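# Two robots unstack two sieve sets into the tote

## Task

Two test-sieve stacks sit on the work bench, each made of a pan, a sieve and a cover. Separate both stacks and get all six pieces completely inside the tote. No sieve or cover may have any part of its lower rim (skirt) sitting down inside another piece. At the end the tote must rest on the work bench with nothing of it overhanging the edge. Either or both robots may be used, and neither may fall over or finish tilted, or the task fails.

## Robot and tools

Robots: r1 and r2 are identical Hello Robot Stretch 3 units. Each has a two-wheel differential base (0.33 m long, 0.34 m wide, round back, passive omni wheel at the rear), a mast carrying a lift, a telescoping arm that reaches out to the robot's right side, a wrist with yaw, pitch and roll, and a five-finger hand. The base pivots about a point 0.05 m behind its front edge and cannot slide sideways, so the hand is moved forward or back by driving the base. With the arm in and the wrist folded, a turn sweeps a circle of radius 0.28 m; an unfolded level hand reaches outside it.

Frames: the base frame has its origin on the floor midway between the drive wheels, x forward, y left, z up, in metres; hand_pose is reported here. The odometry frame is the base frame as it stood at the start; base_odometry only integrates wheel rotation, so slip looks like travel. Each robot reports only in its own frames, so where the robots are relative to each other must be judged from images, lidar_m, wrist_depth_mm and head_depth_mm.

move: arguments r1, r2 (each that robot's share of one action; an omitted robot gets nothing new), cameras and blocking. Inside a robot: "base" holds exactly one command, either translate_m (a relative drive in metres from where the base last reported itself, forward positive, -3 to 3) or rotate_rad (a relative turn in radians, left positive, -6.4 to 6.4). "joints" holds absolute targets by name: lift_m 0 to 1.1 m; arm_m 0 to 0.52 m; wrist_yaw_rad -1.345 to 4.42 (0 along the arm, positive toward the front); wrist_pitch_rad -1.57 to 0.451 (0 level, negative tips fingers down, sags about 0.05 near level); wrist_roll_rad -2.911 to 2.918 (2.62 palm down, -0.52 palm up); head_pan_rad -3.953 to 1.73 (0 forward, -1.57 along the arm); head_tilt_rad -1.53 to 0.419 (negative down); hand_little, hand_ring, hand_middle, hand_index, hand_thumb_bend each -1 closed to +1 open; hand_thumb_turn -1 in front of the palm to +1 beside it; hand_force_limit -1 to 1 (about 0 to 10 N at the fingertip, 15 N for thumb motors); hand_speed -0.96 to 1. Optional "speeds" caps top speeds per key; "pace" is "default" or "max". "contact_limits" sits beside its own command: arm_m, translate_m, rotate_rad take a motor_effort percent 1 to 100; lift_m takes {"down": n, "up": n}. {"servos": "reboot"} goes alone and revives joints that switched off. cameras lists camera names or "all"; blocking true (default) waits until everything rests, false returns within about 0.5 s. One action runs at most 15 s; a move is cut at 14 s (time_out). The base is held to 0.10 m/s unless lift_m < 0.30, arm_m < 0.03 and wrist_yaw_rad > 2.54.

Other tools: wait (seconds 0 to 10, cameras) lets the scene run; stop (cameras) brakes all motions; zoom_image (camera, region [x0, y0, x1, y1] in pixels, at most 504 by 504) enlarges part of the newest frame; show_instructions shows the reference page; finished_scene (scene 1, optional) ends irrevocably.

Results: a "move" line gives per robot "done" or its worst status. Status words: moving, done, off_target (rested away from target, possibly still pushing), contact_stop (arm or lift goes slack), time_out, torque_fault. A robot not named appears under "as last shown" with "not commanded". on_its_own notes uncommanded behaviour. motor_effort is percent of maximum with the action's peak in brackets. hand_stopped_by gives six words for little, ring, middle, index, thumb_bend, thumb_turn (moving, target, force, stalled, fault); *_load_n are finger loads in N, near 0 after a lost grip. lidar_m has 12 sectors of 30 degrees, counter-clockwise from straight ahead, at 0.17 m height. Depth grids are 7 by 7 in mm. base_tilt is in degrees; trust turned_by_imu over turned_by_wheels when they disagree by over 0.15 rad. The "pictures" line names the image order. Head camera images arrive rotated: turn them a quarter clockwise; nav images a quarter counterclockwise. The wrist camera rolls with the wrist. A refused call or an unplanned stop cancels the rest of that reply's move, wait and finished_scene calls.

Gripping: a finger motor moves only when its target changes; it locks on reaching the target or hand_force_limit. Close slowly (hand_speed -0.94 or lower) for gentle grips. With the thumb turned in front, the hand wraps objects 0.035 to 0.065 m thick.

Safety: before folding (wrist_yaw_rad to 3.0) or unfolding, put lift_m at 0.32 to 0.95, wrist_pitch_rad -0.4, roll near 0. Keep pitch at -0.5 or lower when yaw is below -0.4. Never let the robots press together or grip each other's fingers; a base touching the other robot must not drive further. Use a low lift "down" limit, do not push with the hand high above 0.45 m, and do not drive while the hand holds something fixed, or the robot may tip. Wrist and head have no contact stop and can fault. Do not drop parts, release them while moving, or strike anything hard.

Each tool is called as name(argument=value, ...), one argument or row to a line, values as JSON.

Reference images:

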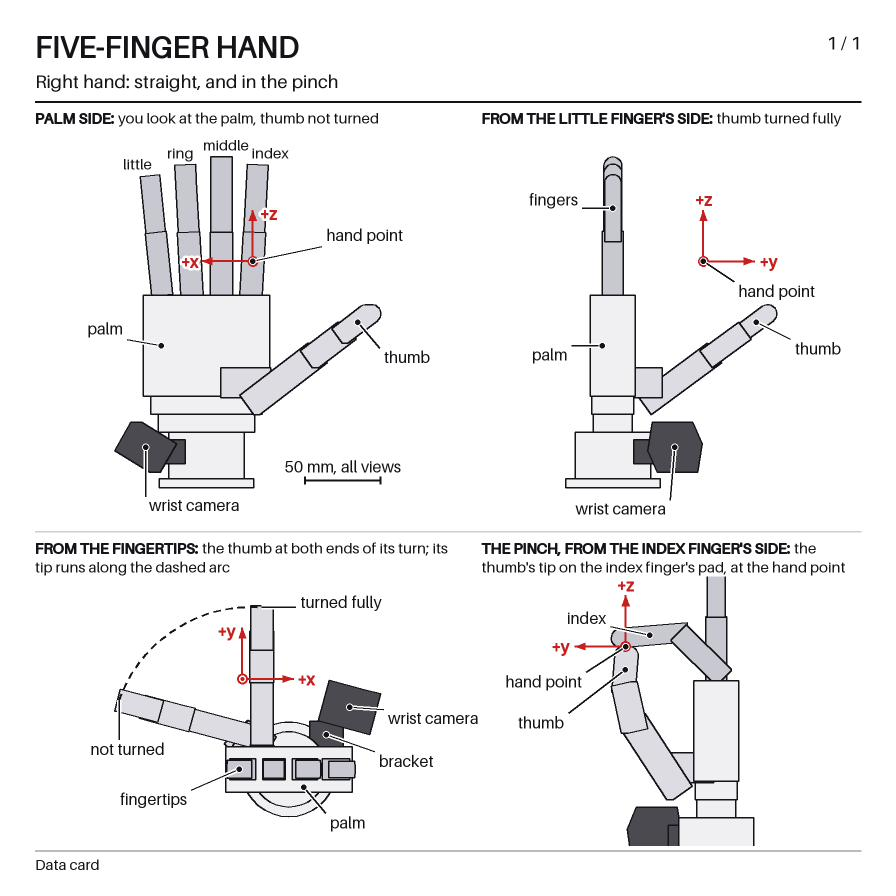

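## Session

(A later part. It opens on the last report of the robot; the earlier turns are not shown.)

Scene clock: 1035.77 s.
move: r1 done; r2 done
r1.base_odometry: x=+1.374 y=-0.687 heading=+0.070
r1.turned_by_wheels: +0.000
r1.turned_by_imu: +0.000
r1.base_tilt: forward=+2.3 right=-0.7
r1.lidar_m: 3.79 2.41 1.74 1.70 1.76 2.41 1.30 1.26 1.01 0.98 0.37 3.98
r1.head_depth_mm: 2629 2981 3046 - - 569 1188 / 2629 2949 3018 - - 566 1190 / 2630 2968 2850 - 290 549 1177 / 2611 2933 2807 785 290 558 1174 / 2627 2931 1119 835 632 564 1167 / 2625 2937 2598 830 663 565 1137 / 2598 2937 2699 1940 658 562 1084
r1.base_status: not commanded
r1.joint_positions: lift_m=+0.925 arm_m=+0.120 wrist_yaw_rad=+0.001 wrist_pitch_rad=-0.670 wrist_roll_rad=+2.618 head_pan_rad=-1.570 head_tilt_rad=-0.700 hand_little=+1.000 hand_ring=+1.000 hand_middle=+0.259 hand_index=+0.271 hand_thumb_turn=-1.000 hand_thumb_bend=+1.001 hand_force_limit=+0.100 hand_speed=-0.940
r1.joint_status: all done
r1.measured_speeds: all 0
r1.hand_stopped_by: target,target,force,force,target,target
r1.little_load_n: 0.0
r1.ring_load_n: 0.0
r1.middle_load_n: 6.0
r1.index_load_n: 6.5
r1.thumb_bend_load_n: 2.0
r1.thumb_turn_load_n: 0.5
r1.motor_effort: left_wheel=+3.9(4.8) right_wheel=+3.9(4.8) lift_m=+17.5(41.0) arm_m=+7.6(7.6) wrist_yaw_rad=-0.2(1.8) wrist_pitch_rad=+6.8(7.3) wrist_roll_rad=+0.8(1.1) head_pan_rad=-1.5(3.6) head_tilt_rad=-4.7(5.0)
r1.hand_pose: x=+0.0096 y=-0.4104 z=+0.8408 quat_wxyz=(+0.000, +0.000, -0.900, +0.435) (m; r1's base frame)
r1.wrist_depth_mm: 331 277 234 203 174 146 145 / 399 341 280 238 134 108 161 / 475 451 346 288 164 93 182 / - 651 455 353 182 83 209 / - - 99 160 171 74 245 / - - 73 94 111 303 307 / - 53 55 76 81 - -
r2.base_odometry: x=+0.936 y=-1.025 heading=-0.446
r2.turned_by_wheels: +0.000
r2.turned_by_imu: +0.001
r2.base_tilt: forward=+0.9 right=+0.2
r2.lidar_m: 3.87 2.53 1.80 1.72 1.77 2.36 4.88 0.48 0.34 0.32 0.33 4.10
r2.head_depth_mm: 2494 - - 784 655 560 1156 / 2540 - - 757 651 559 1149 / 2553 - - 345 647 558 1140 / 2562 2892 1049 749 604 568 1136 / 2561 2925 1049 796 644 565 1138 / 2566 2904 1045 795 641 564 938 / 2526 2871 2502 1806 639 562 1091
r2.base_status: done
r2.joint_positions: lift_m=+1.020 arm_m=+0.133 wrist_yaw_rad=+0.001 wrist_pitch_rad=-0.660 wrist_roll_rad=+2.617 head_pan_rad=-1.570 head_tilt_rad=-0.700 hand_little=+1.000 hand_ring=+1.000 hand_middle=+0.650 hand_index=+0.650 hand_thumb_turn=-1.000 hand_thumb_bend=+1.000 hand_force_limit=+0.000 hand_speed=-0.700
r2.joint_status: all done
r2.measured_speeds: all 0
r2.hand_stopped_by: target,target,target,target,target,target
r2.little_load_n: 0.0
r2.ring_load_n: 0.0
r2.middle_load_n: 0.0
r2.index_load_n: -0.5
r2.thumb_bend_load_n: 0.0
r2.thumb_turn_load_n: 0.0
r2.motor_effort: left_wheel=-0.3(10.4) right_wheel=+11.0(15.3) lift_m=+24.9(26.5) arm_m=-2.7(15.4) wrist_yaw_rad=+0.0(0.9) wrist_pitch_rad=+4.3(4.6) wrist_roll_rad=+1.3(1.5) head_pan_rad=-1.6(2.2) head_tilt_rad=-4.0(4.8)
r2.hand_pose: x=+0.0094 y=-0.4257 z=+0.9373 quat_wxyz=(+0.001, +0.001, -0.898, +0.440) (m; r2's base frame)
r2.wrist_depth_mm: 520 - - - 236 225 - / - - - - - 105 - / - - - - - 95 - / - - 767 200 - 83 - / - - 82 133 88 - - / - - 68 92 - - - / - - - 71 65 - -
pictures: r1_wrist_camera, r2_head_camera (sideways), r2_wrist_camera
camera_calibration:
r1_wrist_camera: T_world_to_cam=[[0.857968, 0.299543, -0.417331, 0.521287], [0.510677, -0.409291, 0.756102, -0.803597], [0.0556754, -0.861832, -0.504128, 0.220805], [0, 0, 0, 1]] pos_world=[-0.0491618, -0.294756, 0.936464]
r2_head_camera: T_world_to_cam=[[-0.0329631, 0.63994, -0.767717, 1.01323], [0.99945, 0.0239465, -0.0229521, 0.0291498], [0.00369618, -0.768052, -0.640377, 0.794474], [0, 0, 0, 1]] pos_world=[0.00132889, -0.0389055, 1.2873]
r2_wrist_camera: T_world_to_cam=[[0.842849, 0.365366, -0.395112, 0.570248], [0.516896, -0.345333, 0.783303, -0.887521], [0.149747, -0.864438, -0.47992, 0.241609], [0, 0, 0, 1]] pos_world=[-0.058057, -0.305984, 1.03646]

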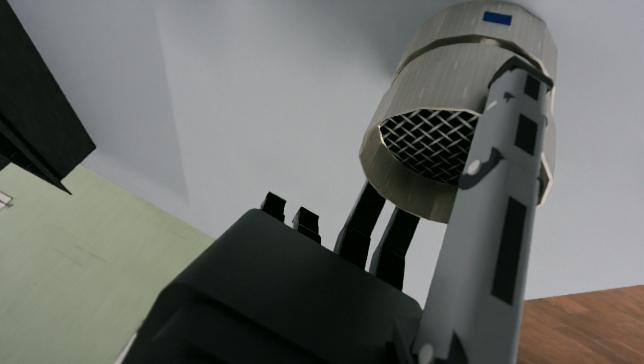

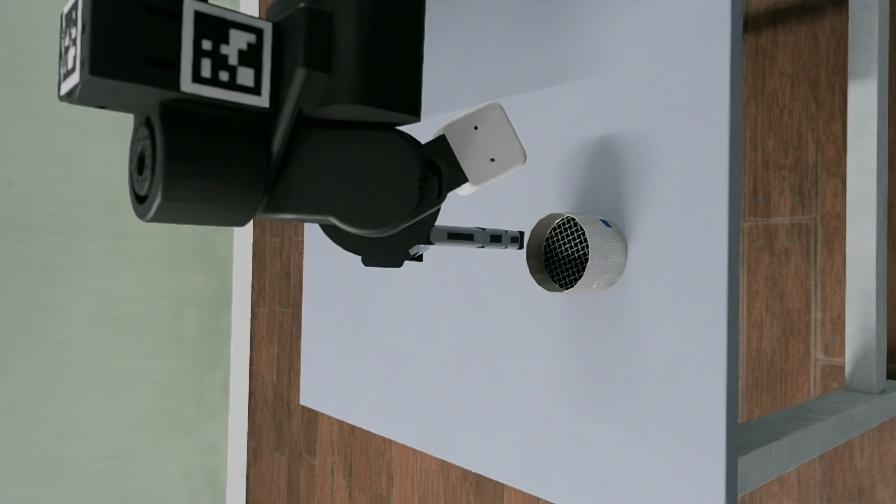

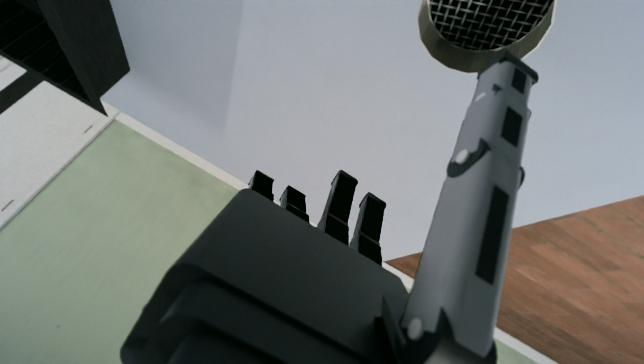

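move(
  r1={"joints": {"lift_m": 1.06}, "speeds": {"lift_m": 0.05}},
  r2={"joints": {"arm_m": 0.129}},
  cameras=["r1_head_camera"],
)

move(
  r2={"joints": {"lift_m": 0.903, "hand_speed": -0.94}, "speeds": {"lift_m": 0.06}, "contact_limits": {"lift_m": {"down": 18}}},
  r1={"base": {"translate_m": -0.585}, "joints": {"head_tilt_rad": -0.55}},
  cameras=["r2_wrist_camera", "r1_head_camera"],
)

Scene clock: 1050.70 s.
move: r1 done; r2 done
r1.base_odometry: x=+1.374 y=-0.687 heading=+0.070
r1.turned_by_wheels: +0.000
r1.turned_by_imu: +0.000
r1.base_tilt: forward=+2.3 right=-0.7
r1.lidar_m: 3.82 2.41 1.74 1.70 1.76 2.41 1.30 1.26 1.01 0.98 0.37 3.97
r1.head_depth_mm: - - - 870 689 569 1188 / - - - 862 684 567 1186 / 2540 - - 306 675 564 1180 / 2584 2950 - 501 637 559 1170 / 2630 2960 1119 807 648 569 1170 / 2605 2945 2595 831 663 565 1137 / 2628 2963 2670 1953 658 561 1086
r1.base_status: not commanded
r1.joint_positions: lift_m=+1.060 arm_m=+0.120 wrist_yaw_rad=+0.001 wrist_pitch_rad=-0.671 wrist_roll_rad=+2.618 head_pan_rad=-1.570 head_tilt_rad=-0.700 hand_little=+1.000 hand_ring=+1.000 hand_middle=+0.259 hand_index=+0.271 hand_thumb_turn=-1.000 hand_thumb_bend=+1.001 hand_force_limit=+0.100 hand_speed=-0.940
r1.joint_status: all done
r1.measured_speeds: all 0
r1.hand_stopped_by: target,target,force,force,target,target
r1.little_load_n: 0.0
r1.ring_load_n: 0.0
r1.middle_load_n: 6.5
r1.index_load_n: 6.0
r1.thumb_bend_load_n: 2.0
r1.thumb_turn_load_n: 0.5
r1.motor_effort: left_wheel=+4.5(4.8) right_wheel=+4.2(4.5) lift_m=+39.6(42.7) arm_m=+16.0(16.1) wrist_yaw_rad=-1.0(1.9) wrist_pitch_rad=+7.4(7.5) wrist_roll_rad=+0.9(1.0) head_pan_rad=-2.1(2.8) head_tilt_rad=-4.3(4.9)
r1.hand_pose: x=+0.0096 y=-0.4102 z=+0.9756 quat_wxyz=(+0.000, +0.000, -0.901, +0.434) (m; r1's base frame)
r1.wrist_depth_mm: 575 472 414 359 314 273 257 / 618 556 493 418 131 108 285 / - 748 617 507 164 93 322 / - - 794 634 182 83 - / - - 99 161 171 74 - / - - 73 94 111 - - / - 53 55 76 81 - -
r2.base_odometry: x=+0.936 y=-1.025 heading=-0.446
r2.turned_by_wheels: +0.000
r2.turned_by_imu: +0.001
r2.base_tilt: forward=+0.8 right=+0.1
r2.lidar_m: 3.87 2.53 1.80 1.72 1.77 2.36 4.88 0.48 0.34 0.32 0.33 4.06
r2.head_depth_mm: 2505 - - 783 654 561 1147 / 2504 - - 757 651 559 1147 / 2559 - - 342 647 568 1139 / 2535 2907 1057 751 603 567 1142 / 2571 2900 1047 798 643 566 1142 / 2550 2906 1044 793 640 564 940 / 2569 2871 2504 1808 639 561 1086
r2.base_status: not commanded
r2.joint_positions: lift_m=+1.020 arm_m=+0.129 wrist_yaw_rad=+0.001 wrist_pitch_rad=-0.660 wrist_roll_rad=+2.617 head_pan_rad=-1.570 head_tilt_rad=-0.700 hand_little=+1.000 hand_ring=+1.000 hand_middle=+0.650 hand_index=+0.650 hand_thumb_turn=-1.000 hand_thumb_bend=+1.000 hand_force_limit=+0.000 hand_speed=-0.700
r2.joint_status: all done
r2.measured_speeds: all 0
r2.hand_stopped_by: target,target,target,target,target,target
r2.little_load_n: 0.0
r2.ring_load_n: 0.0
r2.middle_load_n: 0.0
r2.index_load_n: 0.0
r2.thumb_bend_load_n: 0.0
r2.thumb_turn_load_n: 0.0
r2.motor_effort: left_wheel=-0.1(0.6) right_wheel=+10.9(12.0) lift_m=+28.8(29.5) arm_m=-14.1(17.0) wrist_yaw_rad=-0.6(0.8) wrist_pitch_rad=+4.3(4.7) wrist_roll_rad=+1.4(1.5) head_pan_rad=-1.8(2.1) head_tilt_rad=-3.8(4.3)
r2.hand_pose: x=+0.0094 y=-0.4216 z=+0.9372 quat_wxyz=(+0.001, +0.001, -0.898, +0.440) (m; r2's base frame)
r2.wrist_depth_mm: 517 - - - 242 225 - / 532 - - - - 106 - / - - - - - 95 - / - - 751 200 - 83 - / - - 82 133 88 - - / - - 68 92 - - - / - - - 71 65 - -
pictures: r1_head_camera (sideways)
camera_calibration:
r1_head_camera: T_world_to_cam=[[-0.0462597, 0.613463, -0.788367, 1.04284], [0.99837, 0.00197217, -0.0570475, 0.0702708], [-0.0334418, -0.789721, -0.612554, 0.751092], [0, 0, 0, 1]] pos_world=[0.00320298, -0.0467278, 1.28623]

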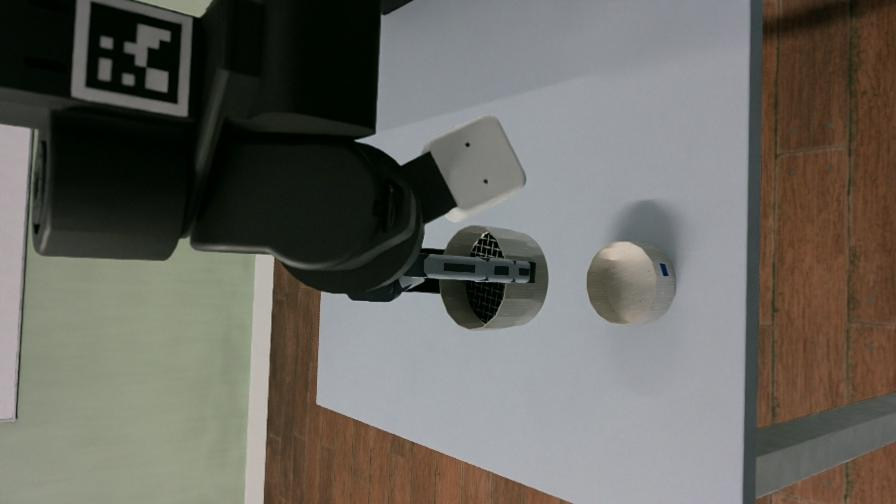

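Scene clock: 1057.67 s.
move: r1 done; r2 done
r1.base_odometry: x=+0.791 y=-0.727 heading=+0.070
r1.turned_by_wheels: +0.000
r1.turned_by_imu: +0.000
r1.base_tilt: forward=+2.3 right=-0.8
r1.lidar_m: 4.40 2.39 1.76 1.70 1.76 2.41 4.29 0.71 1.01 0.98 1.02 0.82
r1.head_depth_mm: 1219 - 1010 - 812 639 527 / 2584 - - - 804 635 524 / 2597 2748 - - 304 631 520 / 2618 2833 3141 - 444 625 518 / 2589 2876 3172 967 606 621 515 / 2585 2849 3147 950 754 616 512 / 2601 2848 3134 1033 693 612 510
r1.base_status: done
r1.joint_positions: lift_m=+1.060 arm_m=+0.120 wrist_yaw_rad=+0.001 wrist_pitch_rad=-0.671 wrist_roll_rad=+2.618 head_pan_rad=-1.570 head_tilt_rad=-0.550 hand_little=+1.000 hand_ring=+1.000 hand_middle=+0.259 hand_index=+0.271 hand_thumb_turn=-1.000 hand_thumb_bend=+1.001 hand_force_limit=+0.100 hand_speed=-0.940
r1.joint_status: all done
r1.measured_speeds: all 0
r1.hand_stopped_by: target,target,force,force,target,target
r1.little_load_n: 0.0
r1.ring_load_n: 0.0
r1.middle_load_n: 6.5
r1.index_load_n: 6.5
r1.thumb_bend_load_n: 2.0
r1.thumb_turn_load_n: 0.5
r1.motor_effort: left_wheel=-9.0(16.0) right_wheel=-1.7(10.5) lift_m=+38.2(40.2) arm_m=+21.2(21.9) wrist_yaw_rad=-0.8(2.1) wrist_pitch_rad=+7.0(7.7) wrist_roll_rad=+0.8(1.1) head_pan_rad=-0.9(3.1) head_tilt_rad=+3.9(6.8)
r1.hand_pose: x=+0.0096 y=-0.4102 z=+0.9756 quat_wxyz=(+0.000, +0.000, -0.901, +0.434) (m; r1's base frame)
r1.wrist_depth_mm: 592 486 414 356 315 279 255 / - 607 498 403 131 109 285 / - 648 622 478 165 93 322 / - - 787 585 181 83 358 / - - 99 159 170 74 424 / - - 73 94 111 535 520 / 834 54 55 76 81 740 648
r2.base_odometry: x=+0.936 y=-1.025 heading=-0.446
r2.turned_by_wheels: +0.000
r2.turned_by_imu: +0.001
r2.base_tilt: forward=+0.9 right=+0.1
r2.lidar_m: 3.88 2.53 1.81 1.72 1.77 2.36 4.89 0.48 0.34 0.32 0.33 4.07
r2.head_depth_mm: 2515 2881 1075 295 306 561 1147 / 2550 2871 1484 289 290 559 1142 / 2558 2910 1066 290 314 570 1140 / 2555 2890 1055 775 554 567 1136 / 2562 2880 1050 797 642 566 1141 / 2556 2909 1042 792 641 563 942 / 2559 2912 2515 1811 638 562 1089
r2.base_status: not commanded
r2.joint_positions: lift_m=+0.903 arm_m=+0.129 wrist_yaw_rad=+0.001 wrist_pitch_rad=-0.660 wrist_roll_rad=+2.617 head_pan_rad=-1.570 head_tilt_rad=-0.700 hand_little=+1.000 hand_ring=+1.000 hand_middle=+0.650 hand_index=+0.650 hand_thumb_turn=-1.000 hand_thumb_bend=+1.000 hand_force_limit=+0.000 hand_speed=-0.940
r2.joint_status: all done
r2.measured_speeds: all 0
r2.hand_stopped_by: target,target,target,target,target,target
r2.little_load_n: 0.0
r2.ring_load_n: 0.0
r2.middle_load_n: 0.0
r2.index_load_n: 0.0
r2.thumb_bend_load_n: 0.0
r2.thumb_turn_load_n: 0.0
r2.motor_effort: left_wheel=-0.1(0.7) right_wheel=+10.7(11.9) lift_m=+24.5(28.3) arm_m=-8.8(14.2) wrist_yaw_rad=+0.3(1.0) wrist_pitch_rad=+4.4(4.7) wrist_roll_rad=+1.3(1.6) head_pan_rad=-1.7(2.2) head_tilt_rad=-3.2(4.2)
r2.contact_limits: lift_m down 18 (down: maximum 72; up: maximum 65)
r2.hand_pose: x=+0.0094 y=-0.4216 z=+0.8202 quat_wxyz=(+0.001, +0.001, -0.898, +0.440) (m; r2's base frame)
r2.wrist_depth_mm: - - - - 160 143 133 / - - - - 134 116 149 / - - - - 181 96 168 / - - - 194 188 83 - / - - 82 134 88 - - / - - 68 92 - - - / - - - 71 65 - -
pictures: r1_head_camera (sideways), r2_wrist_camera
camera_calibration:
r1_head_camera: T_world_to_cam=[[-0.0461205, 0.488984, -0.871073, 1.15071], [0.998376, -0.00663025, -0.0565828, 0.0696742], [-0.0334435, -0.872267, -0.487884, 0.588827], [0, 0, 0, 1]] pos_world=[0.00320296, -0.0486046, 1.29358]
r2_wrist_camera: T_world_to_cam=[[0.842857, 0.365419, -0.395046, 0.522515], [0.516882, -0.345444, 0.783264, -0.794492], [0.149753, -0.864371, -0.480038, 0.189045], [0, 0, 0, 1]] pos_world=[-0.058057, -0.301984, 0.919463]

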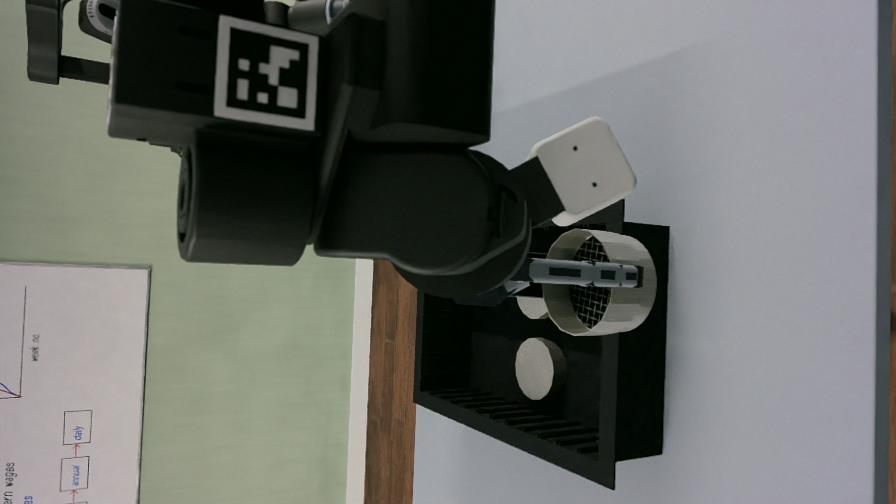

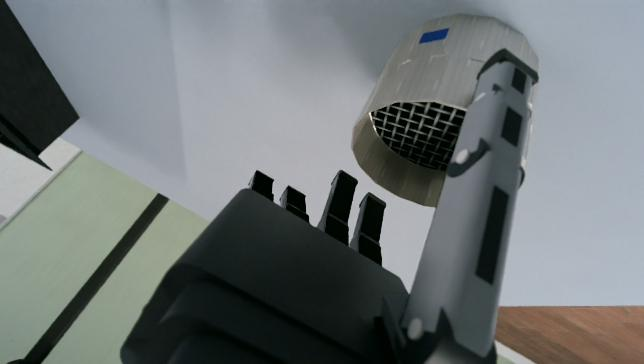

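move(
  r1={"base": {"translate_m": 0.115}},
  r2={"joints": {"hand_index": 0.2, "hand_middle": 0.2, "hand_force_limit": -0.3}},
  cameras=[],
)

move(
  r1={"joints": {"arm_m": 0.507}},
  cameras=["r1_head_camera", "r1_wrist_camera", "r2_wrist_camera"],
)

Scene clock: 1078.17 s.
move: r1 done; r2 off_target
r1.base_odometry: x=+0.906 y=-0.719 heading=+0.069
r1.turned_by_wheels: +0.000
r1.turned_by_imu: +0.000
r1.base_tilt: forward=+2.3 right=-0.7
r1.lidar_m: 4.29 2.38 1.76 1.70 1.76 2.41 4.40 0.82 1.02 0.98 1.01 0.71
r1.head_depth_mm: 2554 - 3136 - 811 640 527 / 2610 - - - 724 635 524 / 2609 2792 - - 304 630 520 / 2593 2810 3118 - 443 624 518 / 2596 2838 3131 984 605 621 515 / 2574 2836 3121 1042 777 616 511 / 2587 2833 3140 1030 771 612 508
r1.base_status: done
r1.joint_positions: lift_m=+1.060 arm_m=+0.120 wrist_yaw_rad=+0.001 wrist_pitch_rad=-0.671 wrist_roll_rad=+2.618 head_pan_rad=-1.570 head_tilt_rad=-0.550 hand_little=+1.000 hand_ring=+1.000 hand_middle=+0.259 hand_index=+0.271 hand_thumb_turn=-1.000 hand_thumb_bend=+1.001 hand_force_limit=+0.100 hand_speed=-0.940
r1.joint_status: not commanded
r1.measured_speeds: all 0
r1.hand_stopped_by: target,target,force,force,target,target
r1.little_load_n: 0.0
r1.ring_load_n: 0.0
r1.middle_load_n: 6.0
r1.index_load_n: 6.5
r1.thumb_bend_load_n: 2.0
r1.thumb_turn_load_n: 0.5
r1.motor_effort: left_wheel=+3.2(7.8) right_wheel=+4.6(12.0) lift_m=+36.7(38.7) arm_m=+21.2(21.8) wrist_yaw_rad=-0.1(1.6) wrist_pitch_rad=+7.1(7.4) wrist_roll_rad=+0.9(1.0) head_pan_rad=-2.1(2.8) head_tilt_rad=+4.1(4.2)
r1.hand_pose: x=+0.0096 y=-0.4102 z=+0.9756 quat_wxyz=(+0.000, +0.000, -0.901, +0.434) (m; r1's base frame)
r1.wrist_depth_mm: 595 487 316 316 313 282 256 / 673 604 426 417 131 108 286 / 617 777 552 474 164 93 319 / 698 - 641 622 181 83 367 / - - 99 160 171 74 430 / 956 - 73 94 111 534 512 / 952 54 55 76 81 733 642
r2.base_odometry: x=+0.936 y=-1.025 heading=-0.446
r2.turned_by_wheels: +0.000
r2.turned_by_imu: +0.001
r2.base_tilt: forward=+0.8 right=+0.2
r2.lidar_m: 3.87 2.53 1.81 1.72 1.77 2.37 4.87 0.48 0.34 0.32 0.33 4.08
r2.head_depth_mm: 2523 2851 1079 294 306 561 1148 / 2578 2879 2721 289 290 559 1145 / 2577 2877 1064 290 314 569 1144 / 2543 2889 1049 774 554 569 1141 / 2561 2888 1044 798 645 567 1135 / 2553 2866 1040 793 641 563 942 / 2535 2882 2527 1796 637 562 1090
r2.base_status: not commanded
r2.joint_positions: lift_m=+0.903 arm_m=+0.129 wrist_yaw_rad=+0.001 wrist_pitch_rad=-0.660 wrist_roll_rad=+2.617 head_pan_rad=-1.570 head_tilt_rad=-0.700 hand_little=+1.000 hand_ring=+1.000 hand_middle=+0.256 hand_index=+0.262 hand_thumb_turn=-1.000 hand_thumb_bend=+1.000 hand_force_limit=-0.300 hand_speed=-0.940
r2.joint_status: hand_middle off_target (ended at +0.256, target +0.200); hand_index off_target (ended at +0.262, target +0.200); the others done
r2.measured_speeds: all 0
r2.hand_stopped_by: target,target,force,force,target,target
r2.little_load_n: 0.0
r2.ring_load_n: 0.0
r2.middle_load_n: 4.0
r2.index_load_n: 3.5
r2.thumb_bend_load_n: 1.5
r2.thumb_turn_load_n: 0.0
r2.motor_effort: left_wheel=+0.0(0.7) right_wheel=+10.4(11.6) lift_m=+25.4(25.4) arm_m=-4.4(7.3) wrist_yaw_rad=+0.1(0.6) wrist_pitch_rad=+4.4(4.6) wrist_roll_rad=+1.4(1.5) head_pan_rad=-1.5(2.1) head_tilt_rad=-2.6(3.6)
r2.contact_limits: lift_m down 18 (down: maximum 72; up: maximum 65)
r2.hand_pose: x=+0.0094 y=-0.4216 z=+0.8202 quat_wxyz=(+0.001, +0.001, -0.898, +0.440) (m; r2's base frame)
r2.wrist_depth_mm: - - - - 159 139 133 / - - - - 134 116 149 / - - - - 179 96 167 / - - - 178 184 83 - / - - 82 132 169 - - / - - 68 91 - - - / - - - 72 65 - -
pictures: none
No camera images: "cameras" was empty.

Scene clock: 1082.20 s.
move: r1 done
r1.base_odometry: x=+0.906 y=-0.719 heading=+0.069
r1.turned_by_wheels: +0.000
r1.turned_by_imu: +0.000
r1.base_tilt: forward=+2.4 right=-0.6
r1.lidar_m: 4.29 2.39 1.76 1.70 1.76 2.41 4.40 0.82 1.02 0.98 1.02 0.72
r1.head_depth_mm: 2534 - 3204 1108 811 640 527 / 2583 394 3157 1097 743 635 525 / 2518 533 3160 972 794 630 521 / 2605 552 718 966 784 626 517 / 2597 2839 3136 967 732 621 515 / 2590 2839 3146 1044 776 615 512 / 2593 2827 3121 1029 768 612 509
r1.base_status: not commanded
r1.joint_positions: lift_m=+1.060 arm_m=+0.507 wrist_yaw_rad=+0.001 wrist_pitch_rad=-0.671 wrist_roll_rad=+2.618 head_pan_rad=-1.570 head_tilt_rad=-0.550 hand_little=+1.000 hand_ring=+1.000 hand_middle=+0.259 hand_index=+0.271 hand_thumb_turn=-1.000 hand_thumb_bend=+1.001 hand_force_limit=+0.100 hand_speed=-0.940
r1.joint_status: all done
r1.measured_speeds: all 0
r1.hand_stopped_by: target,target,force,force,target,target
r1.little_load_n: 0.0
r1.ring_load_n: 0.0
r1.middle_load_n: 6.0
r1.index_load_n: 6.0
r1.thumb_bend_load_n: 2.0
r1.thumb_turn_load_n: 0.5
r1.motor_effort: left_wheel=+4.0(4.5) right_wheel=+4.0(5.2) lift_m=+36.8(38.2) arm_m=+21.2(23.0) wrist_yaw_rad=-0.6(1.8) wrist_pitch_rad=+6.9(7.8) wrist_roll_rad=+0.8(1.1) head_pan_rad=-0.8(3.0) head_tilt_rad=+3.3(4.1)
r1.hand_pose: x=+0.0096 y=-0.7971 z=+0.9756 quat_wxyz=(+0.000, +0.000, -0.901, +0.434) (m; r1's base frame)
r1.wrist_depth_mm: - - 295 303 310 275 192 / - - 967 296 132 109 218 / - - - - 164 93 321 / - - - - 181 83 363 / - - 99 159 170 74 428 / 580 - 73 94 111 - - / - 53 55 76 81 - -
r2: as last shown
r2.base_tilt: forward=+0.8 right=+0.1
r2.lidar_m: 3.87 2.52 1.81 1.71 1.77 2.36 4.89 0.47 0.34 0.32 0.33 4.07
r2.head_depth_mm: 2518 2818 1074 295 307 560 1157 / 2543 2871 2685 289 290 558 1140 / 2582 2906 1064 291 314 567 1143 / 2573 2871 1053 776 555 567 1142 / 2556 2882 1044 798 646 565 1140 / 2564 2929 1046 793 641 564 940 / 2547 2867 2524 1792 638 562 1093
r2.middle_load_n: 3.5
r2.thumb_bend_load_n: 1.0
r2.motor_effort: left_wheel=-0.1(0.6) right_wheel=+11.0(11.9) lift_m=+29.1(29.1) arm_m=-1.7(4.5) wrist_yaw_rad=+0.6(0.8) wrist_pitch_rad=+4.3(4.6) wrist_roll_rad=+1.3(1.5) head_pan_rad=-1.2(2.1) head_tilt_rad=-2.3(3.3)
r2.contact_limits: lift_m down 18 (down: maximum 72; up: maximum 65)
r2.wrist_depth_mm: - - - - 160 139 133 / - - - - 135 116 149 / - - - - 179 96 168 / - - - 179 184 83 - / - - 82 131 170 - - / - - 68 91 - - - / - - - 71 65 - -
pictures: r1_head_camera (sideways), r1_wrist_camera, r2_wrist_camera
camera_calibration:
r1_head_camera: T_world_to_cam=[[-0.0461367, 0.488552, -0.871314, 1.15101], [0.998375, -0.00664847, -0.0565926, 0.0696861], [-0.0334413, -0.872509, -0.487452, 0.588256], [0, 0, 0, 1]] pos_world=[0.00320297, -0.0486054, 1.29358]
r1_wrist_camera: T_world_to_cam=[[0.85796, 0.30007, -0.416967, 0.693459], [0.51069, -0.410236, 0.755581, -1.06407], [0.0556727, -0.8612, -0.505209, -0.0429025], [0, 0, 0, 1]] pos_world=[-0.0491619, -0.681554, 1.07147]
r2_wrist_camera: T_world_to_cam=[[0.842857, 0.365419, -0.395046, 0.522515], [0.516882, -0.345444, 0.783264, -0.794492], [0.149753, -0.864371, -0.480038, 0.189045], [0, 0, 0, 1]] pos_world=[-0.058057, -0.301984, 0.919463]

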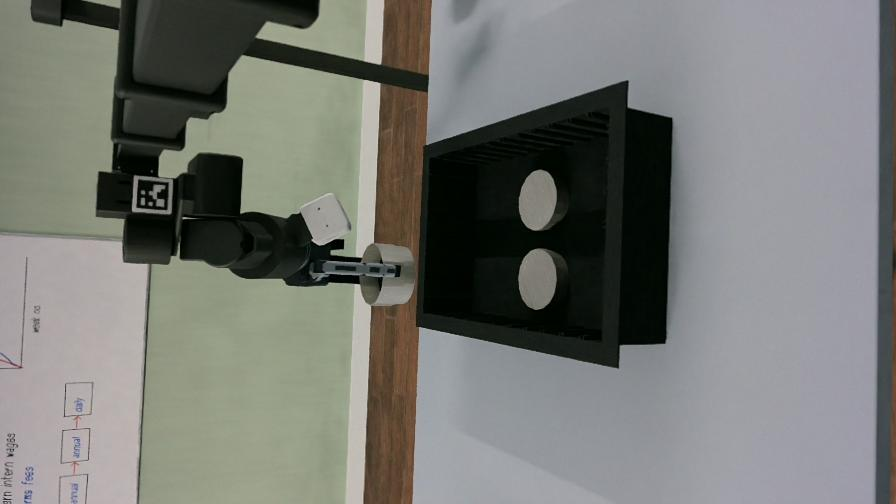

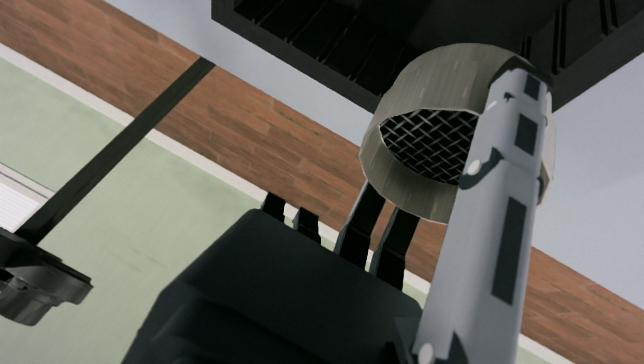

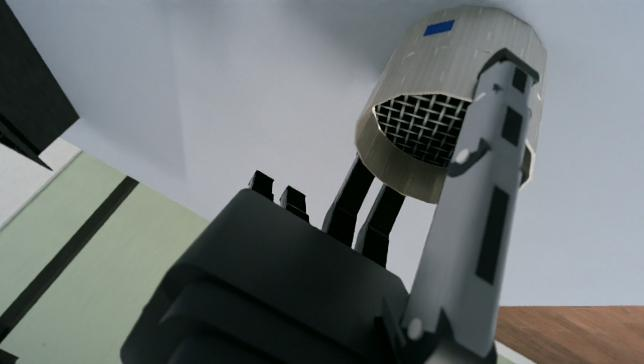

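move(
  r1={"joints": {"lift_m": 0.93}, "speeds": {"lift_m": 0.08}, "contact_limits": {"lift_m": {"down": 15}}},
  r2={"joints": {"hand_index": 0.15, "hand_middle": 0.15, "hand_force_limit": 0.1}},
  cameras=["r1_head_camera", "r1_wrist_camera"],
)

move(
  r2={"joints": {"lift_m": 0.925}, "speeds": {"lift_m": 0.02}},
  cameras=["r2_wrist_camera"],
)

Scene clock: 1098.50 s.
move: r1 done; r2 off_target
r1.base_odometry: x=+0.906 y=-0.719 heading=+0.069
r1.turned_by_wheels: +0.000
r1.turned_by_imu: +0.000
r1.base_tilt: forward=+2.3 right=-0.7
r1.lidar_m: 4.29 2.38 1.76 1.69 1.76 2.40 4.41 0.82 1.01 0.98 1.01 0.71
r1.head_depth_mm: 2547 1303 3155 334 - 618 527 / 2615 2793 498 352 722 634 523 / 2585 2888 591 972 792 631 522 / 2594 2866 612 888 783 626 517 / 2602 2830 3174 966 732 621 514 / 2563 2831 3113 1042 775 617 510 / 2572 2832 3147 1030 769 611 508
r1.base_status: not commanded
r1.joint_positions: lift_m=+0.930 arm_m=+0.507 wrist_yaw_rad=+0.001 wrist_pitch_rad=-0.671 wrist_roll_rad=+2.618 head_pan_rad=-1.570 head_tilt_rad=-0.550 hand_little=+1.000 hand_ring=+1.000 hand_middle=+0.259 hand_index=+0.271 hand_thumb_turn=-1.000 hand_thumb_bend=+1.001 hand_force_limit=+0.100 hand_speed=-0.940
r1.joint_status: all done
r1.measured_speeds: all 0
r1.hand_stopped_by: target,target,force,force,target,target
r1.little_load_n: 0.0
r1.ring_load_n: 0.0
r1.middle_load_n: 6.0
r1.index_load_n: 6.5
r1.thumb_bend_load_n: 2.0
r1.thumb_turn_load_n: 0.5
r1.motor_effort: left_wheel=+3.7(4.6) right_wheel=+4.1(5.1) lift_m=+16.4(34.3) arm_m=+17.2(18.9) wrist_yaw_rad=-0.1(1.9) wrist_pitch_rad=+6.9(7.6) wrist_roll_rad=+0.9(1.1) head_pan_rad=-1.7(2.5) head_tilt_rad=+2.9(3.5)
r1.contact_limits: lift_m down 15 (down: maximum 72; up: maximum 65)
r1.hand_pose: x=+0.0096 y=-0.7973 z=+0.8457 quat_wxyz=(+0.000, +0.000, -0.901, +0.435) (m; r1's base frame)
r1.wrist_depth_mm: 338 183 233 204 180 160 146 / - 209 243 237 135 109 158 / - 222 227 247 164 93 154 / - - 227 228 181 83 139 / - - 99 165 172 74 130 / - - 73 94 111 155 299 / - 54 55 76 81 425 370
r2.base_odometry: x=+0.936 y=-1.025 heading=-0.446
r2.turned_by_wheels: +0.000
r2.turned_by_imu: +0.001
r2.base_tilt: forward=+0.9 right=+0.1
r2.lidar_m: 3.88 2.52 1.80 1.72 1.77 2.37 4.90 0.47 0.34 0.32 0.33 4.08
r2.head_depth_mm: 1259 2851 1077 294 306 560 1158 / 2568 2879 2668 289 290 559 1148 / 2579 2911 1063 290 314 569 1134 / 2604 2879 1047 773 555 569 1139 / 2568 2846 1045 797 644 566 1136 / 2573 2861 1041 795 642 565 938 / 2580 2897 2522 1799 638 563 1091
r2.base_status: not commanded
r2.joint_positions: lift_m=+0.903 arm_m=+0.129 wrist_yaw_rad=+0.001 wrist_pitch_rad=-0.660 wrist_roll_rad=+2.617 head_pan_rad=-1.570 head_tilt_rad=-0.700 hand_little=+1.000 hand_ring=+1.000 hand_middle=+0.247 hand_index=+0.253 hand_thumb_turn=-1.000 hand_thumb_bend=+1.001 hand_force_limit=+0.100 hand_speed=-0.940
r2.joint_status: hand_middle off_target (ended at +0.247, target +0.150); hand_index off_target (ended at +0.253, target +0.150); the others done
r2.measured_speeds: all 0
r2.hand_stopped_by: target,target,force,force,target,target
r2.little_load_n: 0.0
r2.ring_load_n: 0.0
r2.middle_load_n: 7.0
r2.index_load_n: 6.5
r2.thumb_bend_load_n: 2.5
r2.thumb_turn_load_n: 0.5
r2.motor_effort: left_wheel=-0.2(0.5) right_wheel=+11.0(11.5) lift_m=+33.2(33.6) arm_m=+2.6(3.4) wrist_yaw_rad=+0.3(0.8) wrist_pitch_rad=+4.4(4.7) wrist_roll_rad=+1.3(1.5) head_pan_rad=-1.4(1.9) head_tilt_rad=-2.5(3.0)
r2.contact_limits: lift_m down 18 (down: maximum 72; up: maximum 65)
r2.hand_pose: x=+0.0094 y=-0.4216 z=+0.8202 quat_wxyz=(+0.001, +0.001, -0.898, +0.440) (m; r2's base frame)
r2.wrist_depth_mm: - - - - 160 139 133 / - - - - 134 110 149 / - - - - 178 96 167 / - - - 179 184 83 - / - - 82 131 170 - - / - - 68 91 - - - / 826 - - 71 65 - -
pictures: r1_head_camera (sideways), r1_wrist_camera
camera_calibration:
r1_head_camera: T_world_to_cam=[[-0.0461367, 0.488552, -0.871314, 1.15101], [0.998375, -0.00664847, -0.0565926, 0.0696861], [-0.0334413, -0.872509, -0.487452, 0.588256], [0, 0, 0, 1]] pos_world=[0.00320297, -0.0486054, 1.29358]
r1_wrist_camera: T_world_to_cam=[[0.85795, 0.299802, -0.417182, 0.639302], [0.510708, -0.409722, 0.755848, -0.965786], [0.0556758, -0.861538, -0.504632, -0.109441], [0, 0, 0, 1]] pos_world=[-0.0491619, -0.681655, 0.941465]

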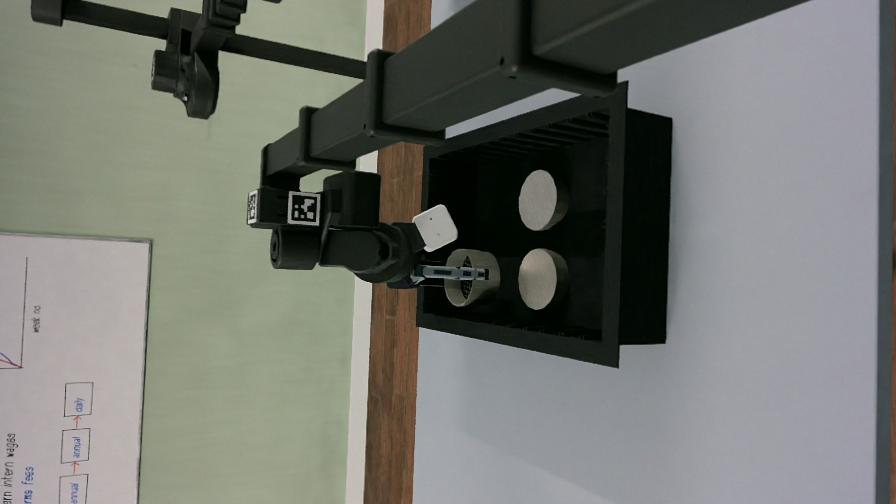

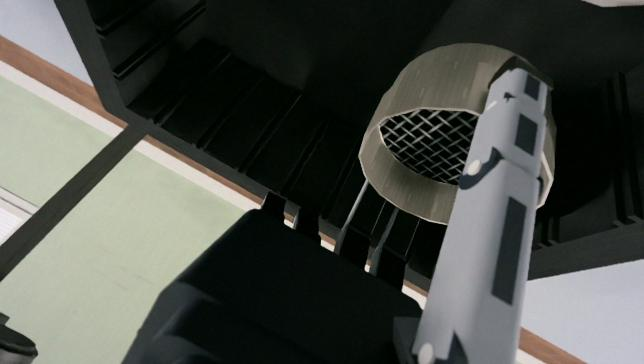

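Scene clock: 1099.97 s.
move: r2 done
r1: as last shown
r1.lidar_m: 4.28 2.39 1.76 1.70 1.76 2.40 4.41 0.82 1.01 0.98 1.02 0.71
r1.head_depth_mm: 2572 1322 3120 334 - 620 526 / 2608 2819 498 353 722 635 524 / 2604 2836 591 974 793 632 520 / 2608 2843 612 884 785 625 518 / 2587 2886 3134 968 732 621 515 / 2587 2827 3128 1042 777 616 511 / 2595 2840 3151 1032 768 612 508
r1.middle_load_n: 6.5
r1.index_load_n: 6.0
r1.thumb_bend_load_n: 2.5
r1.motor_effort: left_wheel=+3.4(4.2) right_wheel=+4.9(5.1) lift_m=+17.3(17.8) arm_m=+16.0(17.2) wrist_yaw_rad=-0.2(1.7) wrist_pitch_rad=+6.4(7.5) wrist_roll_rad=+0.9(1.0) head_pan_rad=-0.7(2.3) head_tilt_rad=+2.7(3.3)
r1.contact_limits: lift_m down 15 (down: maximum 72; up: maximum 65)
r1.wrist_depth_mm: 336 183 232 204 180 160 145 / - 209 243 237 135 109 158 / - 222 227 247 164 93 154 / - - 226 227 182 83 138 / - - 99 164 173 74 130 / - - 73 94 111 156 297 / - 53 55 76 81 423 376
r2.base_odometry: x=+0.936 y=-1.025 heading=-0.446
r2.turned_by_wheels: +0.000
r2.turned_by_imu: +0.000
r2.base_tilt: forward=+0.8 right=+0.1
r2.lidar_m: 3.87 2.53 1.80 1.72 1.77 2.37 4.89 0.48 0.34 0.32 0.33 4.08
r2.head_depth_mm: 1252 2840 1558 306 619 562 1148 / 2571 2897 2852 - 601 559 1148 / 2524 2905 1060 298 301 571 1147 / 2577 2898 1051 770 576 571 1135 / 2549 2902 1047 797 644 565 1138 / 2572 2886 1040 793 640 564 939 / 2548 2878 2510 1784 638 562 1087
r2.base_status: not commanded
r2.joint_positions: lift_m=+0.925 arm_m=+0.129 wrist_yaw_rad=+0.001 wrist_pitch_rad=-0.664 wrist_roll_rad=+2.617 head_pan_rad=-1.570 head_tilt_rad=-0.700 hand_little=+1.000 hand_ring=+1.000 hand_middle=+0.247 hand_index=+0.253 hand_thumb_turn=-1.000 hand_thumb_bend=+1.001 hand_force_limit=+0.100 hand_speed=-0.940
r2.joint_status: all done
r2.measured_speeds: all 0
r2.hand_stopped_by: target,target,force,force,target,target
r2.little_load_n: 0.0
r2.ring_load_n: 0.0
r2.middle_load_n: 7.0
r2.index_load_n: 6.5
r2.thumb_bend_load_n: 2.5
r2.thumb_turn_load_n: 0.0
r2.motor_effort: left_wheel=+0.1(0.7) right_wheel=+11.4(11.6) lift_m=+32.0(36.0) arm_m=+4.0(4.4) wrist_yaw_rad=-0.2(0.6) wrist_pitch_rad=+5.2(5.4) wrist_roll_rad=+1.3(1.5) head_pan_rad=-1.4(2.0) head_tilt_rad=-2.1(2.8)
r2.hand_pose: x=+0.0094 y=-0.4206 z=+0.8416 quat_wxyz=(+0.001, +0.001, -0.899, +0.437) (m; r2's base frame)
r2.wrist_depth_mm: - - - - 159 145 151 / - - - - 131 110 168 / - - - - 179 95 - / - - - 179 184 83 - / - - 82 131 170 - - / - - 68 91 - - - / 818 - - 71 65 - -
pictures: r2_wrist_camera
camera_calibration:
r2_wrist_camera: T_world_to_cam=[[0.842849, 0.367244, -0.393367, 0.529924], [0.516894, -0.349049, 0.781655, -0.811025], [0.149754, -0.862146, -0.484022, 0.204501], [0, 0, 0, 1]] pos_world=[-0.058057, -0.301389, 0.94138]

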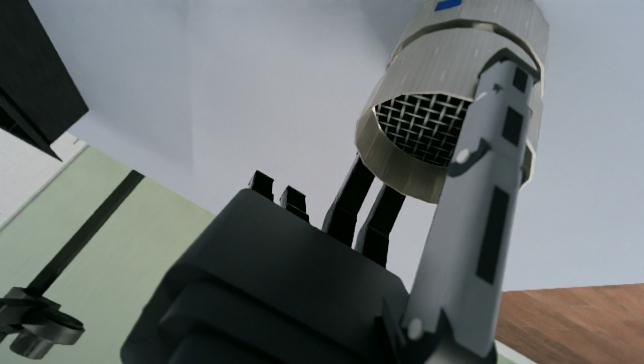

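move(
  r1={"joints": {"hand_ring": 0.4, "hand_little": 0.4, "hand_speed": -0.7}},
  r2={"joints": {"lift_m": 1.06}, "speeds": {"lift_m": 0.05}},
  cameras=["r1_wrist_camera"],
)

move(
  r1={"joints": {"lift_m": 0.897}, "speeds": {"lift_m": 0.03}, "contact_limits": {"lift_m": {"down": 14}}},
  cameras=["r1_head_camera", "r1_wrist_camera"],
)

Scene clock: 1120.77 s.
move: r1 done; r2 done
r1.base_odometry: x=+0.906 y=-0.719 heading=+0.070
r1.turned_by_wheels: +0.000
r1.turned_by_imu: +0.000
r1.base_tilt: forward=+2.3 right=-0.7
r1.lidar_m: 4.28 2.38 1.76 1.70 1.76 2.41 4.39 0.82 1.01 0.98 1.01 0.71
r1.head_depth_mm: 1229 2806 3135 334 - 618 526 / 2565 2878 497 353 724 636 524 / 2603 2865 591 972 792 630 521 / 2604 2859 613 884 786 626 518 / 2594 2842 3149 969 731 622 514 / 2567 2853 3120 1044 776 617 511 / 2583 2825 3120 1028 768 613 508
r1.base_status: not commanded
r1.joint_positions: lift_m=+0.930 arm_m=+0.507 wrist_yaw_rad=+0.000 wrist_pitch_rad=-0.669 wrist_roll_rad=+2.618 head_pan_rad=-1.570 head_tilt_rad=-0.550 hand_little=+0.400 hand_ring=+0.400 hand_middle=+0.259 hand_index=+0.271 hand_thumb_turn=-1.000 hand_thumb_bend=+1.001 hand_force_limit=+0.100 hand_speed=-0.700
r1.joint_status: all done
r1.measured_speeds: all 0
r1.hand_stopped_by: target,target,force,force,target,target
r1.little_load_n: 0.0
r1.ring_load_n: 0.0
r1.middle_load_n: 6.0
r1.index_load_n: 6.5
r1.thumb_bend_load_n: 2.0
r1.thumb_turn_load_n: 0.5
r1.motor_effort: left_wheel=+2.7(4.7) right_wheel=+3.6(5.0) lift_m=+19.8(19.8) arm_m=+11.3(13.9) wrist_yaw_rad=-0.3(1.1) wrist_pitch_rad=+6.9(8.7) wrist_roll_rad=+0.9(1.1) head_pan_rad=-0.9(2.5) head_tilt_rad=+2.2(3.2)
r1.contact_limits: lift_m down 15 (down: maximum 72; up: maximum 65)
r1.hand_pose: x=+0.0095 y=-0.7975 z=+0.8459 quat_wxyz=(+0.000, +0.000, -0.900, +0.435) (m; r1's base frame)
r1.wrist_depth_mm: 335 183 232 204 180 160 145 / - 210 244 237 135 108 158 / - 222 226 246 164 93 154 / - - 225 180 182 83 139 / - - 99 153 173 74 130 / - - 73 94 111 155 294 / - 53 55 76 81 422 374
r2.base_odometry: x=+0.936 y=-1.025 heading=-0.446
r2.turned_by_wheels: +0.000
r2.turned_by_imu: +0.001
r2.base_tilt: forward=+0.9 right=+0.2
r2.lidar_m: 3.88 2.52 1.80 1.72 1.77 2.36 4.89 0.47 0.34 0.32 0.33 4.07
r2.head_depth_mm: - - 986 815 655 559 1148 / - - 977 734 652 559 1149 / - - - 730 648 569 1145 / 2570 2887 963 483 639 569 1136 / 2558 2868 1042 796 643 565 1133 / 2589 2915 1040 790 640 566 942 / 2554 2907 2518 1809 640 562 1091
r2.base_status: not commanded
r2.joint_positions: lift_m=+1.060 arm_m=+0.129 wrist_yaw_rad=+0.001 wrist_pitch_rad=-0.665 wrist_roll_rad=+2.617 head_pan_rad=-1.570 head_tilt_rad=-0.700 hand_little=+1.000 hand_ring=+1.000 hand_middle=+0.247 hand_index=+0.253 hand_thumb_turn=-1.000 hand_thumb_bend=+1.001 hand_force_limit=+0.100 hand_speed=-0.940
r2.joint_status: all done
r2.measured_speeds: all 0
r2.hand_stopped_by: target,target,force,force,target,target
r2.little_load_n: 0.0
r2.ring_load_n: 0.0
r2.middle_load_n: 7.0
r2.index_load_n: 6.5
r2.thumb_bend_load_n: 2.5
r2.thumb_turn_load_n: 0.0
r2.motor_effort: left_wheel=-0.1(0.5) right_wheel=+10.5(11.7) lift_m=+33.0(35.4) arm_m=+9.0(9.2) wrist_yaw_rad=-0.1(1.1) wrist_pitch_rad=+5.4(5.7) wrist_roll_rad=+1.3(1.5) head_pan_rad=-1.1(1.8) head_tilt_rad=-2.3(2.5)
r2.hand_pose: x=+0.0094 y=-0.4204 z=+0.9764 quat_wxyz=(+0.001, +0.001, -0.899, +0.437) (m; r2's base frame)
r2.wrist_depth_mm: 548 - - - - 257 - / - - - - 132 108 - / - - - - 180 95 - / - - - 178 184 84 - / - - 82 131 170 - - / 926 - 68 92 - - - / - - - 71 65 - -
pictures: r1_wrist_camera
camera_calibration:
r1_wrist_camera: T_world_to_cam=[[0.858118, 0.298861, -0.417511, 0.639008], [0.51048, -0.409211, 0.756278, -0.965895], [0.0551716, -0.862107, -0.503714, -0.110808], [0, 0, 0, 1]] pos_world=[-0.0491608, -0.681758, 0.941463]

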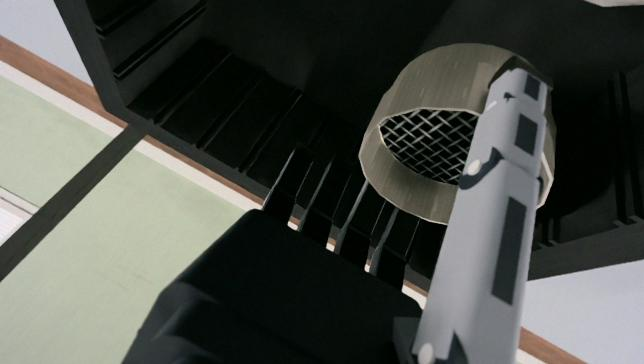

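Scene clock: 1122.30 s.
move: r1 done
r1.base_odometry: x=+0.906 y=-0.719 heading=+0.070
r1.turned_by_wheels: +0.000
r1.turned_by_imu: +0.000
r1.base_tilt: forward=+2.3 right=-0.7
r1.lidar_m: 4.29 2.39 1.76 1.70 1.76 2.41 4.40 0.82 1.01 0.98 1.01 0.71
r1.head_depth_mm: 1227 2769 3167 1107 293 - 513 / 2565 2853 3141 381 638 619 524 / 2605 2855 621 947 790 631 521 / 2597 2857 637 847 784 624 518 / 2601 2854 3144 983 732 622 515 / 2592 2833 3172 1042 777 617 512 / 2580 2829 3117 1031 769 613 508
r1.base_status: not commanded
r1.joint_positions: lift_m=+0.897 arm_m=+0.507 wrist_yaw_rad=+0.000 wrist_pitch_rad=-0.671 wrist_roll_rad=+2.618 head_pan_rad=-1.570 head_tilt_rad=-0.550 hand_little=+0.400 hand_ring=+0.400 hand_middle=+0.259 hand_index=+0.271 hand_thumb_turn=-1.000 hand_thumb_bend=+1.001 hand_force_limit=+0.100 hand_speed=-0.700
r1.joint_status: all done
r1.measured_speeds: all 0
r1.hand_stopped_by: target,target,force,force,target,target
r1.little_load_n: 0.0
r1.ring_load_n: 0.0
r1.middle_load_n: 6.0
r1.index_load_n: 6.0
r1.thumb_bend_load_n: 2.5
r1.thumb_turn_load_n: 0.5
r1.motor_effort: left_wheel=+3.3(4.4) right_wheel=+4.4(4.4) lift_m=+17.3(20.9) arm_m=+10.2(11.3) wrist_yaw_rad=-0.2(1.4) wrist_pitch_rad=+7.1(7.3) wrist_roll_rad=+1.0(1.0) head_pan_rad=-0.3(2.3) head_tilt_rad=+2.4(2.8)
r1.contact_limits: lift_m down 14 (down: maximum 72; up: maximum 65)
r1.hand_pose: x=+0.0095 y=-0.7973 z=+0.8127 quat_wxyz=(+0.000, +0.000, -0.901, +0.435) (m; r1's base frame)
r1.wrist_depth_mm: 142 187 193 166 146 132 101 / 156 207 227 193 136 108 131 / 206 206 226 227 165 93 147 / - 205 211 180 181 83 139 / - - 99 154 173 74 128 / - - 73 94 111 68 113 / - 54 55 76 81 137 125
r2: as last shown
r2.turned_by_imu: +0.000
r2.base_tilt: forward=+0.9 right=+0.1
r2.lidar_m: 3.87 2.53 1.80 1.72 1.77 2.36 4.89 0.47 0.34 0.32 0.33 4.06
r2.head_depth_mm: - - 981 812 656 561 1152 / - - 979 732 654 557 1146 / - - - 728 647 569 1145 / 2564 2903 959 483 638 568 1140 / 2549 2886 1044 796 642 567 1138 / 2578 2936 1044 795 641 564 940 / 2546 2887 2500 1801 640 562 1087
r2.thumb_turn_load_n: 0.5
r2.motor_effort: left_wheel=-0.1(0.6) right_wheel=+11.2(11.7) lift_m=+34.2(34.2) arm_m=+10.2(10.6) wrist_yaw_rad=+0.3(0.8) wrist_pitch_rad=+5.4(5.7) wrist_roll_rad=+1.3(1.5) head_pan_rad=-1.1(1.8) head_tilt_rad=-1.8(2.4)
r2.wrist_depth_mm: 550 - - - - 258 - / - - - - 131 108 - / - - - - 179 96 - / - - - 178 183 84 - / 900 - 82 131 169 - - / - - 68 92 - - - / - - - 71 65 - -
pictures: r1_head_camera (sideways), r1_wrist_camera
camera_calibration:
r1_head_camera: T_world_to_cam=[[-0.0461367, 0.488552, -0.871314, 1.15101], [0.998375, -0.00664847, -0.0565926, 0.0696861], [-0.0334413, -0.872509, -0.487452, 0.588256], [0, 0, 0, 1]] pos_world=[0.00320297, -0.0486054, 1.29358]
r1_wrist_camera: T_world_to_cam=[[0.858121, 0.299312, -0.417182, 0.625209], [0.510475, -0.41003, 0.755838, -0.941056], [0.0551745, -0.861561, -0.504646, -0.126122], [0, 0, 0, 1]] pos_world=[-0.0491608, -0.681656, 0.908465]

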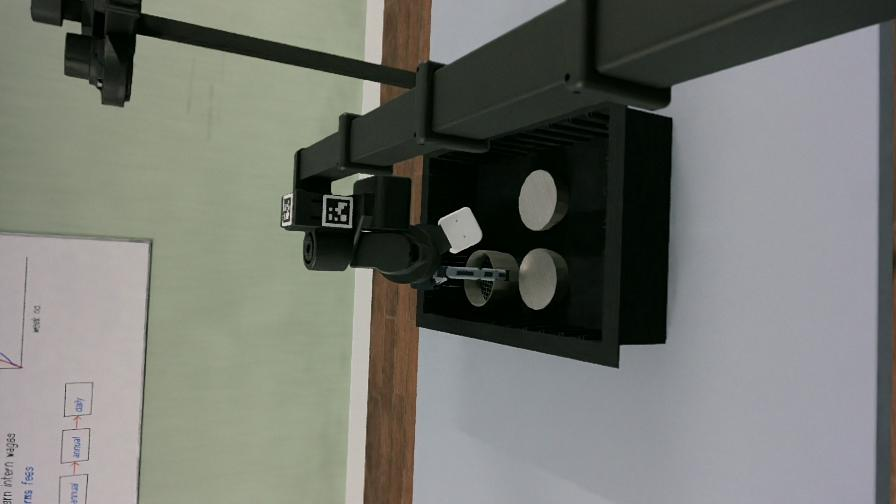

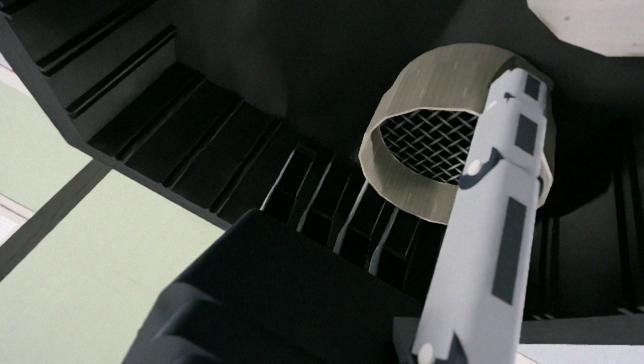

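move(
  r1={"joints": {"lift_m": 0.889}, "speeds": {"lift_m": 0.02}, "contact_limits": {"lift_m": {"down": 13}}},
)

Scene clock: 1135.87 s.
move: r1 done
r1.base_odometry: x=+0.906 y=-0.719 heading=+0.070
r1.turned_by_wheels: +0.000
r1.turned_by_imu: +0.000
r1.base_tilt: forward=+2.3 right=-0.7
r1.lidar_m: 4.29 2.38 1.76 1.69 1.76 2.40 4.41 0.82 1.01 0.98 1.01 0.71
r1.head_depth_mm: 1235 2765 3149 1109 305 - 514 / 2607 2875 3096 386 351 616 524 / 2609 2883 626 936 790 630 522 / 2597 2872 3039 728 785 627 519 / 2605 2833 3171 983 732 622 514 / 2589 2837 3134 1046 774 617 511 / 2578 2827 3115 1032 769 613 508
r1.base_status: not commanded
r1.joint_positions: lift_m=+0.889 arm_m=+0.507 wrist_yaw_rad=+0.000 wrist_pitch_rad=-0.658 wrist_roll_rad=+2.619 head_pan_rad=-1.570 head_tilt_rad=-0.550 hand_little=+0.400 hand_ring=+0.400 hand_middle=+0.259 hand_index=+0.271 hand_thumb_turn=-1.000 hand_thumb_bend=+1.001 hand_force_limit=+0.100 hand_speed=-0.700
r1.joint_status: all done
r1.measured_speeds: all 0
r1.hand_stopped_by: target,target,force,force,target,target
r1.little_load_n: 0.0
r1.ring_load_n: 0.0
r1.middle_load_n: 5.0
r1.index_load_n: 5.0
r1.thumb_bend_load_n: 2.5
r1.thumb_turn_load_n: 0.0
r1.motor_effort: left_wheel=+3.4(4.3) right_wheel=+3.7(4.2) lift_m=+11.8(18.6) arm_m=+7.1(8.0) wrist_yaw_rad=-0.7(1.4) wrist_pitch_rad=+4.8(7.1) wrist_roll_rad=+0.8(1.0) head_pan_rad=-1.0(2.0) head_tilt_rad=+2.0(2.5)
r1.contact_limits: lift_m down 13 (down: maximum 72; up: maximum 65)
r1.hand_pose: x=+0.0095 y=-0.8001 z=+0.8066 quat_wxyz=(+0.000, +0.000, -0.898, +0.440) (m; r1's base frame)
r1.wrist_depth_mm: 141 184 187 160 141 127 96 / 154 207 223 187 136 108 127 / 192 204 222 222 164 93 142 / - 199 206 181 181 83 138 / - - 104 155 173 74 128 / - - 73 94 111 127 112 / - 53 55 76 81 125 111
r2: as last shown
r2.turned_by_imu: +0.001
r2.base_tilt: forward=+0.8 right=+0.2
r2.lidar_m: 3.88 2.53 1.80 1.72 1.77 2.36 4.88 0.47 0.34 0.32 0.33 4.07
r2.head_depth_mm: - - 983 817 655 561 1145 / - - 982 730 652 560 1145 / - - - 725 649 569 1139 / 2589 2860 967 482 638 567 1144 / 2583 2904 1041 793 644 569 1133 / 2555 2901 1042 795 640 564 941 / 2562 2851 2517 1805 639 561 1090
r2.index_load_n: 6.0
r2.thumb_turn_load_n: 0.0
r2.motor_effort: left_wheel=-0.1(0.6) right_wheel=+10.7(11.7) lift_m=+33.8(34.6) arm_m=+12.9(13.3) wrist_yaw_rad=+0.4(0.6) wrist_pitch_rad=+5.4(5.6) wrist_roll_rad=+1.4(1.5) head_pan_rad=-1.3(1.7) head_tilt_rad=-2.0(2.1)
r2.wrist_depth_mm: 544 - - - - 259 - / - - - - 132 108 - / - - - - 179 95 - / - - - 178 184 84 - / 936 - 82 132 170 - - / - - 68 91 - - - / - - - 71 65 - -
pictures: none


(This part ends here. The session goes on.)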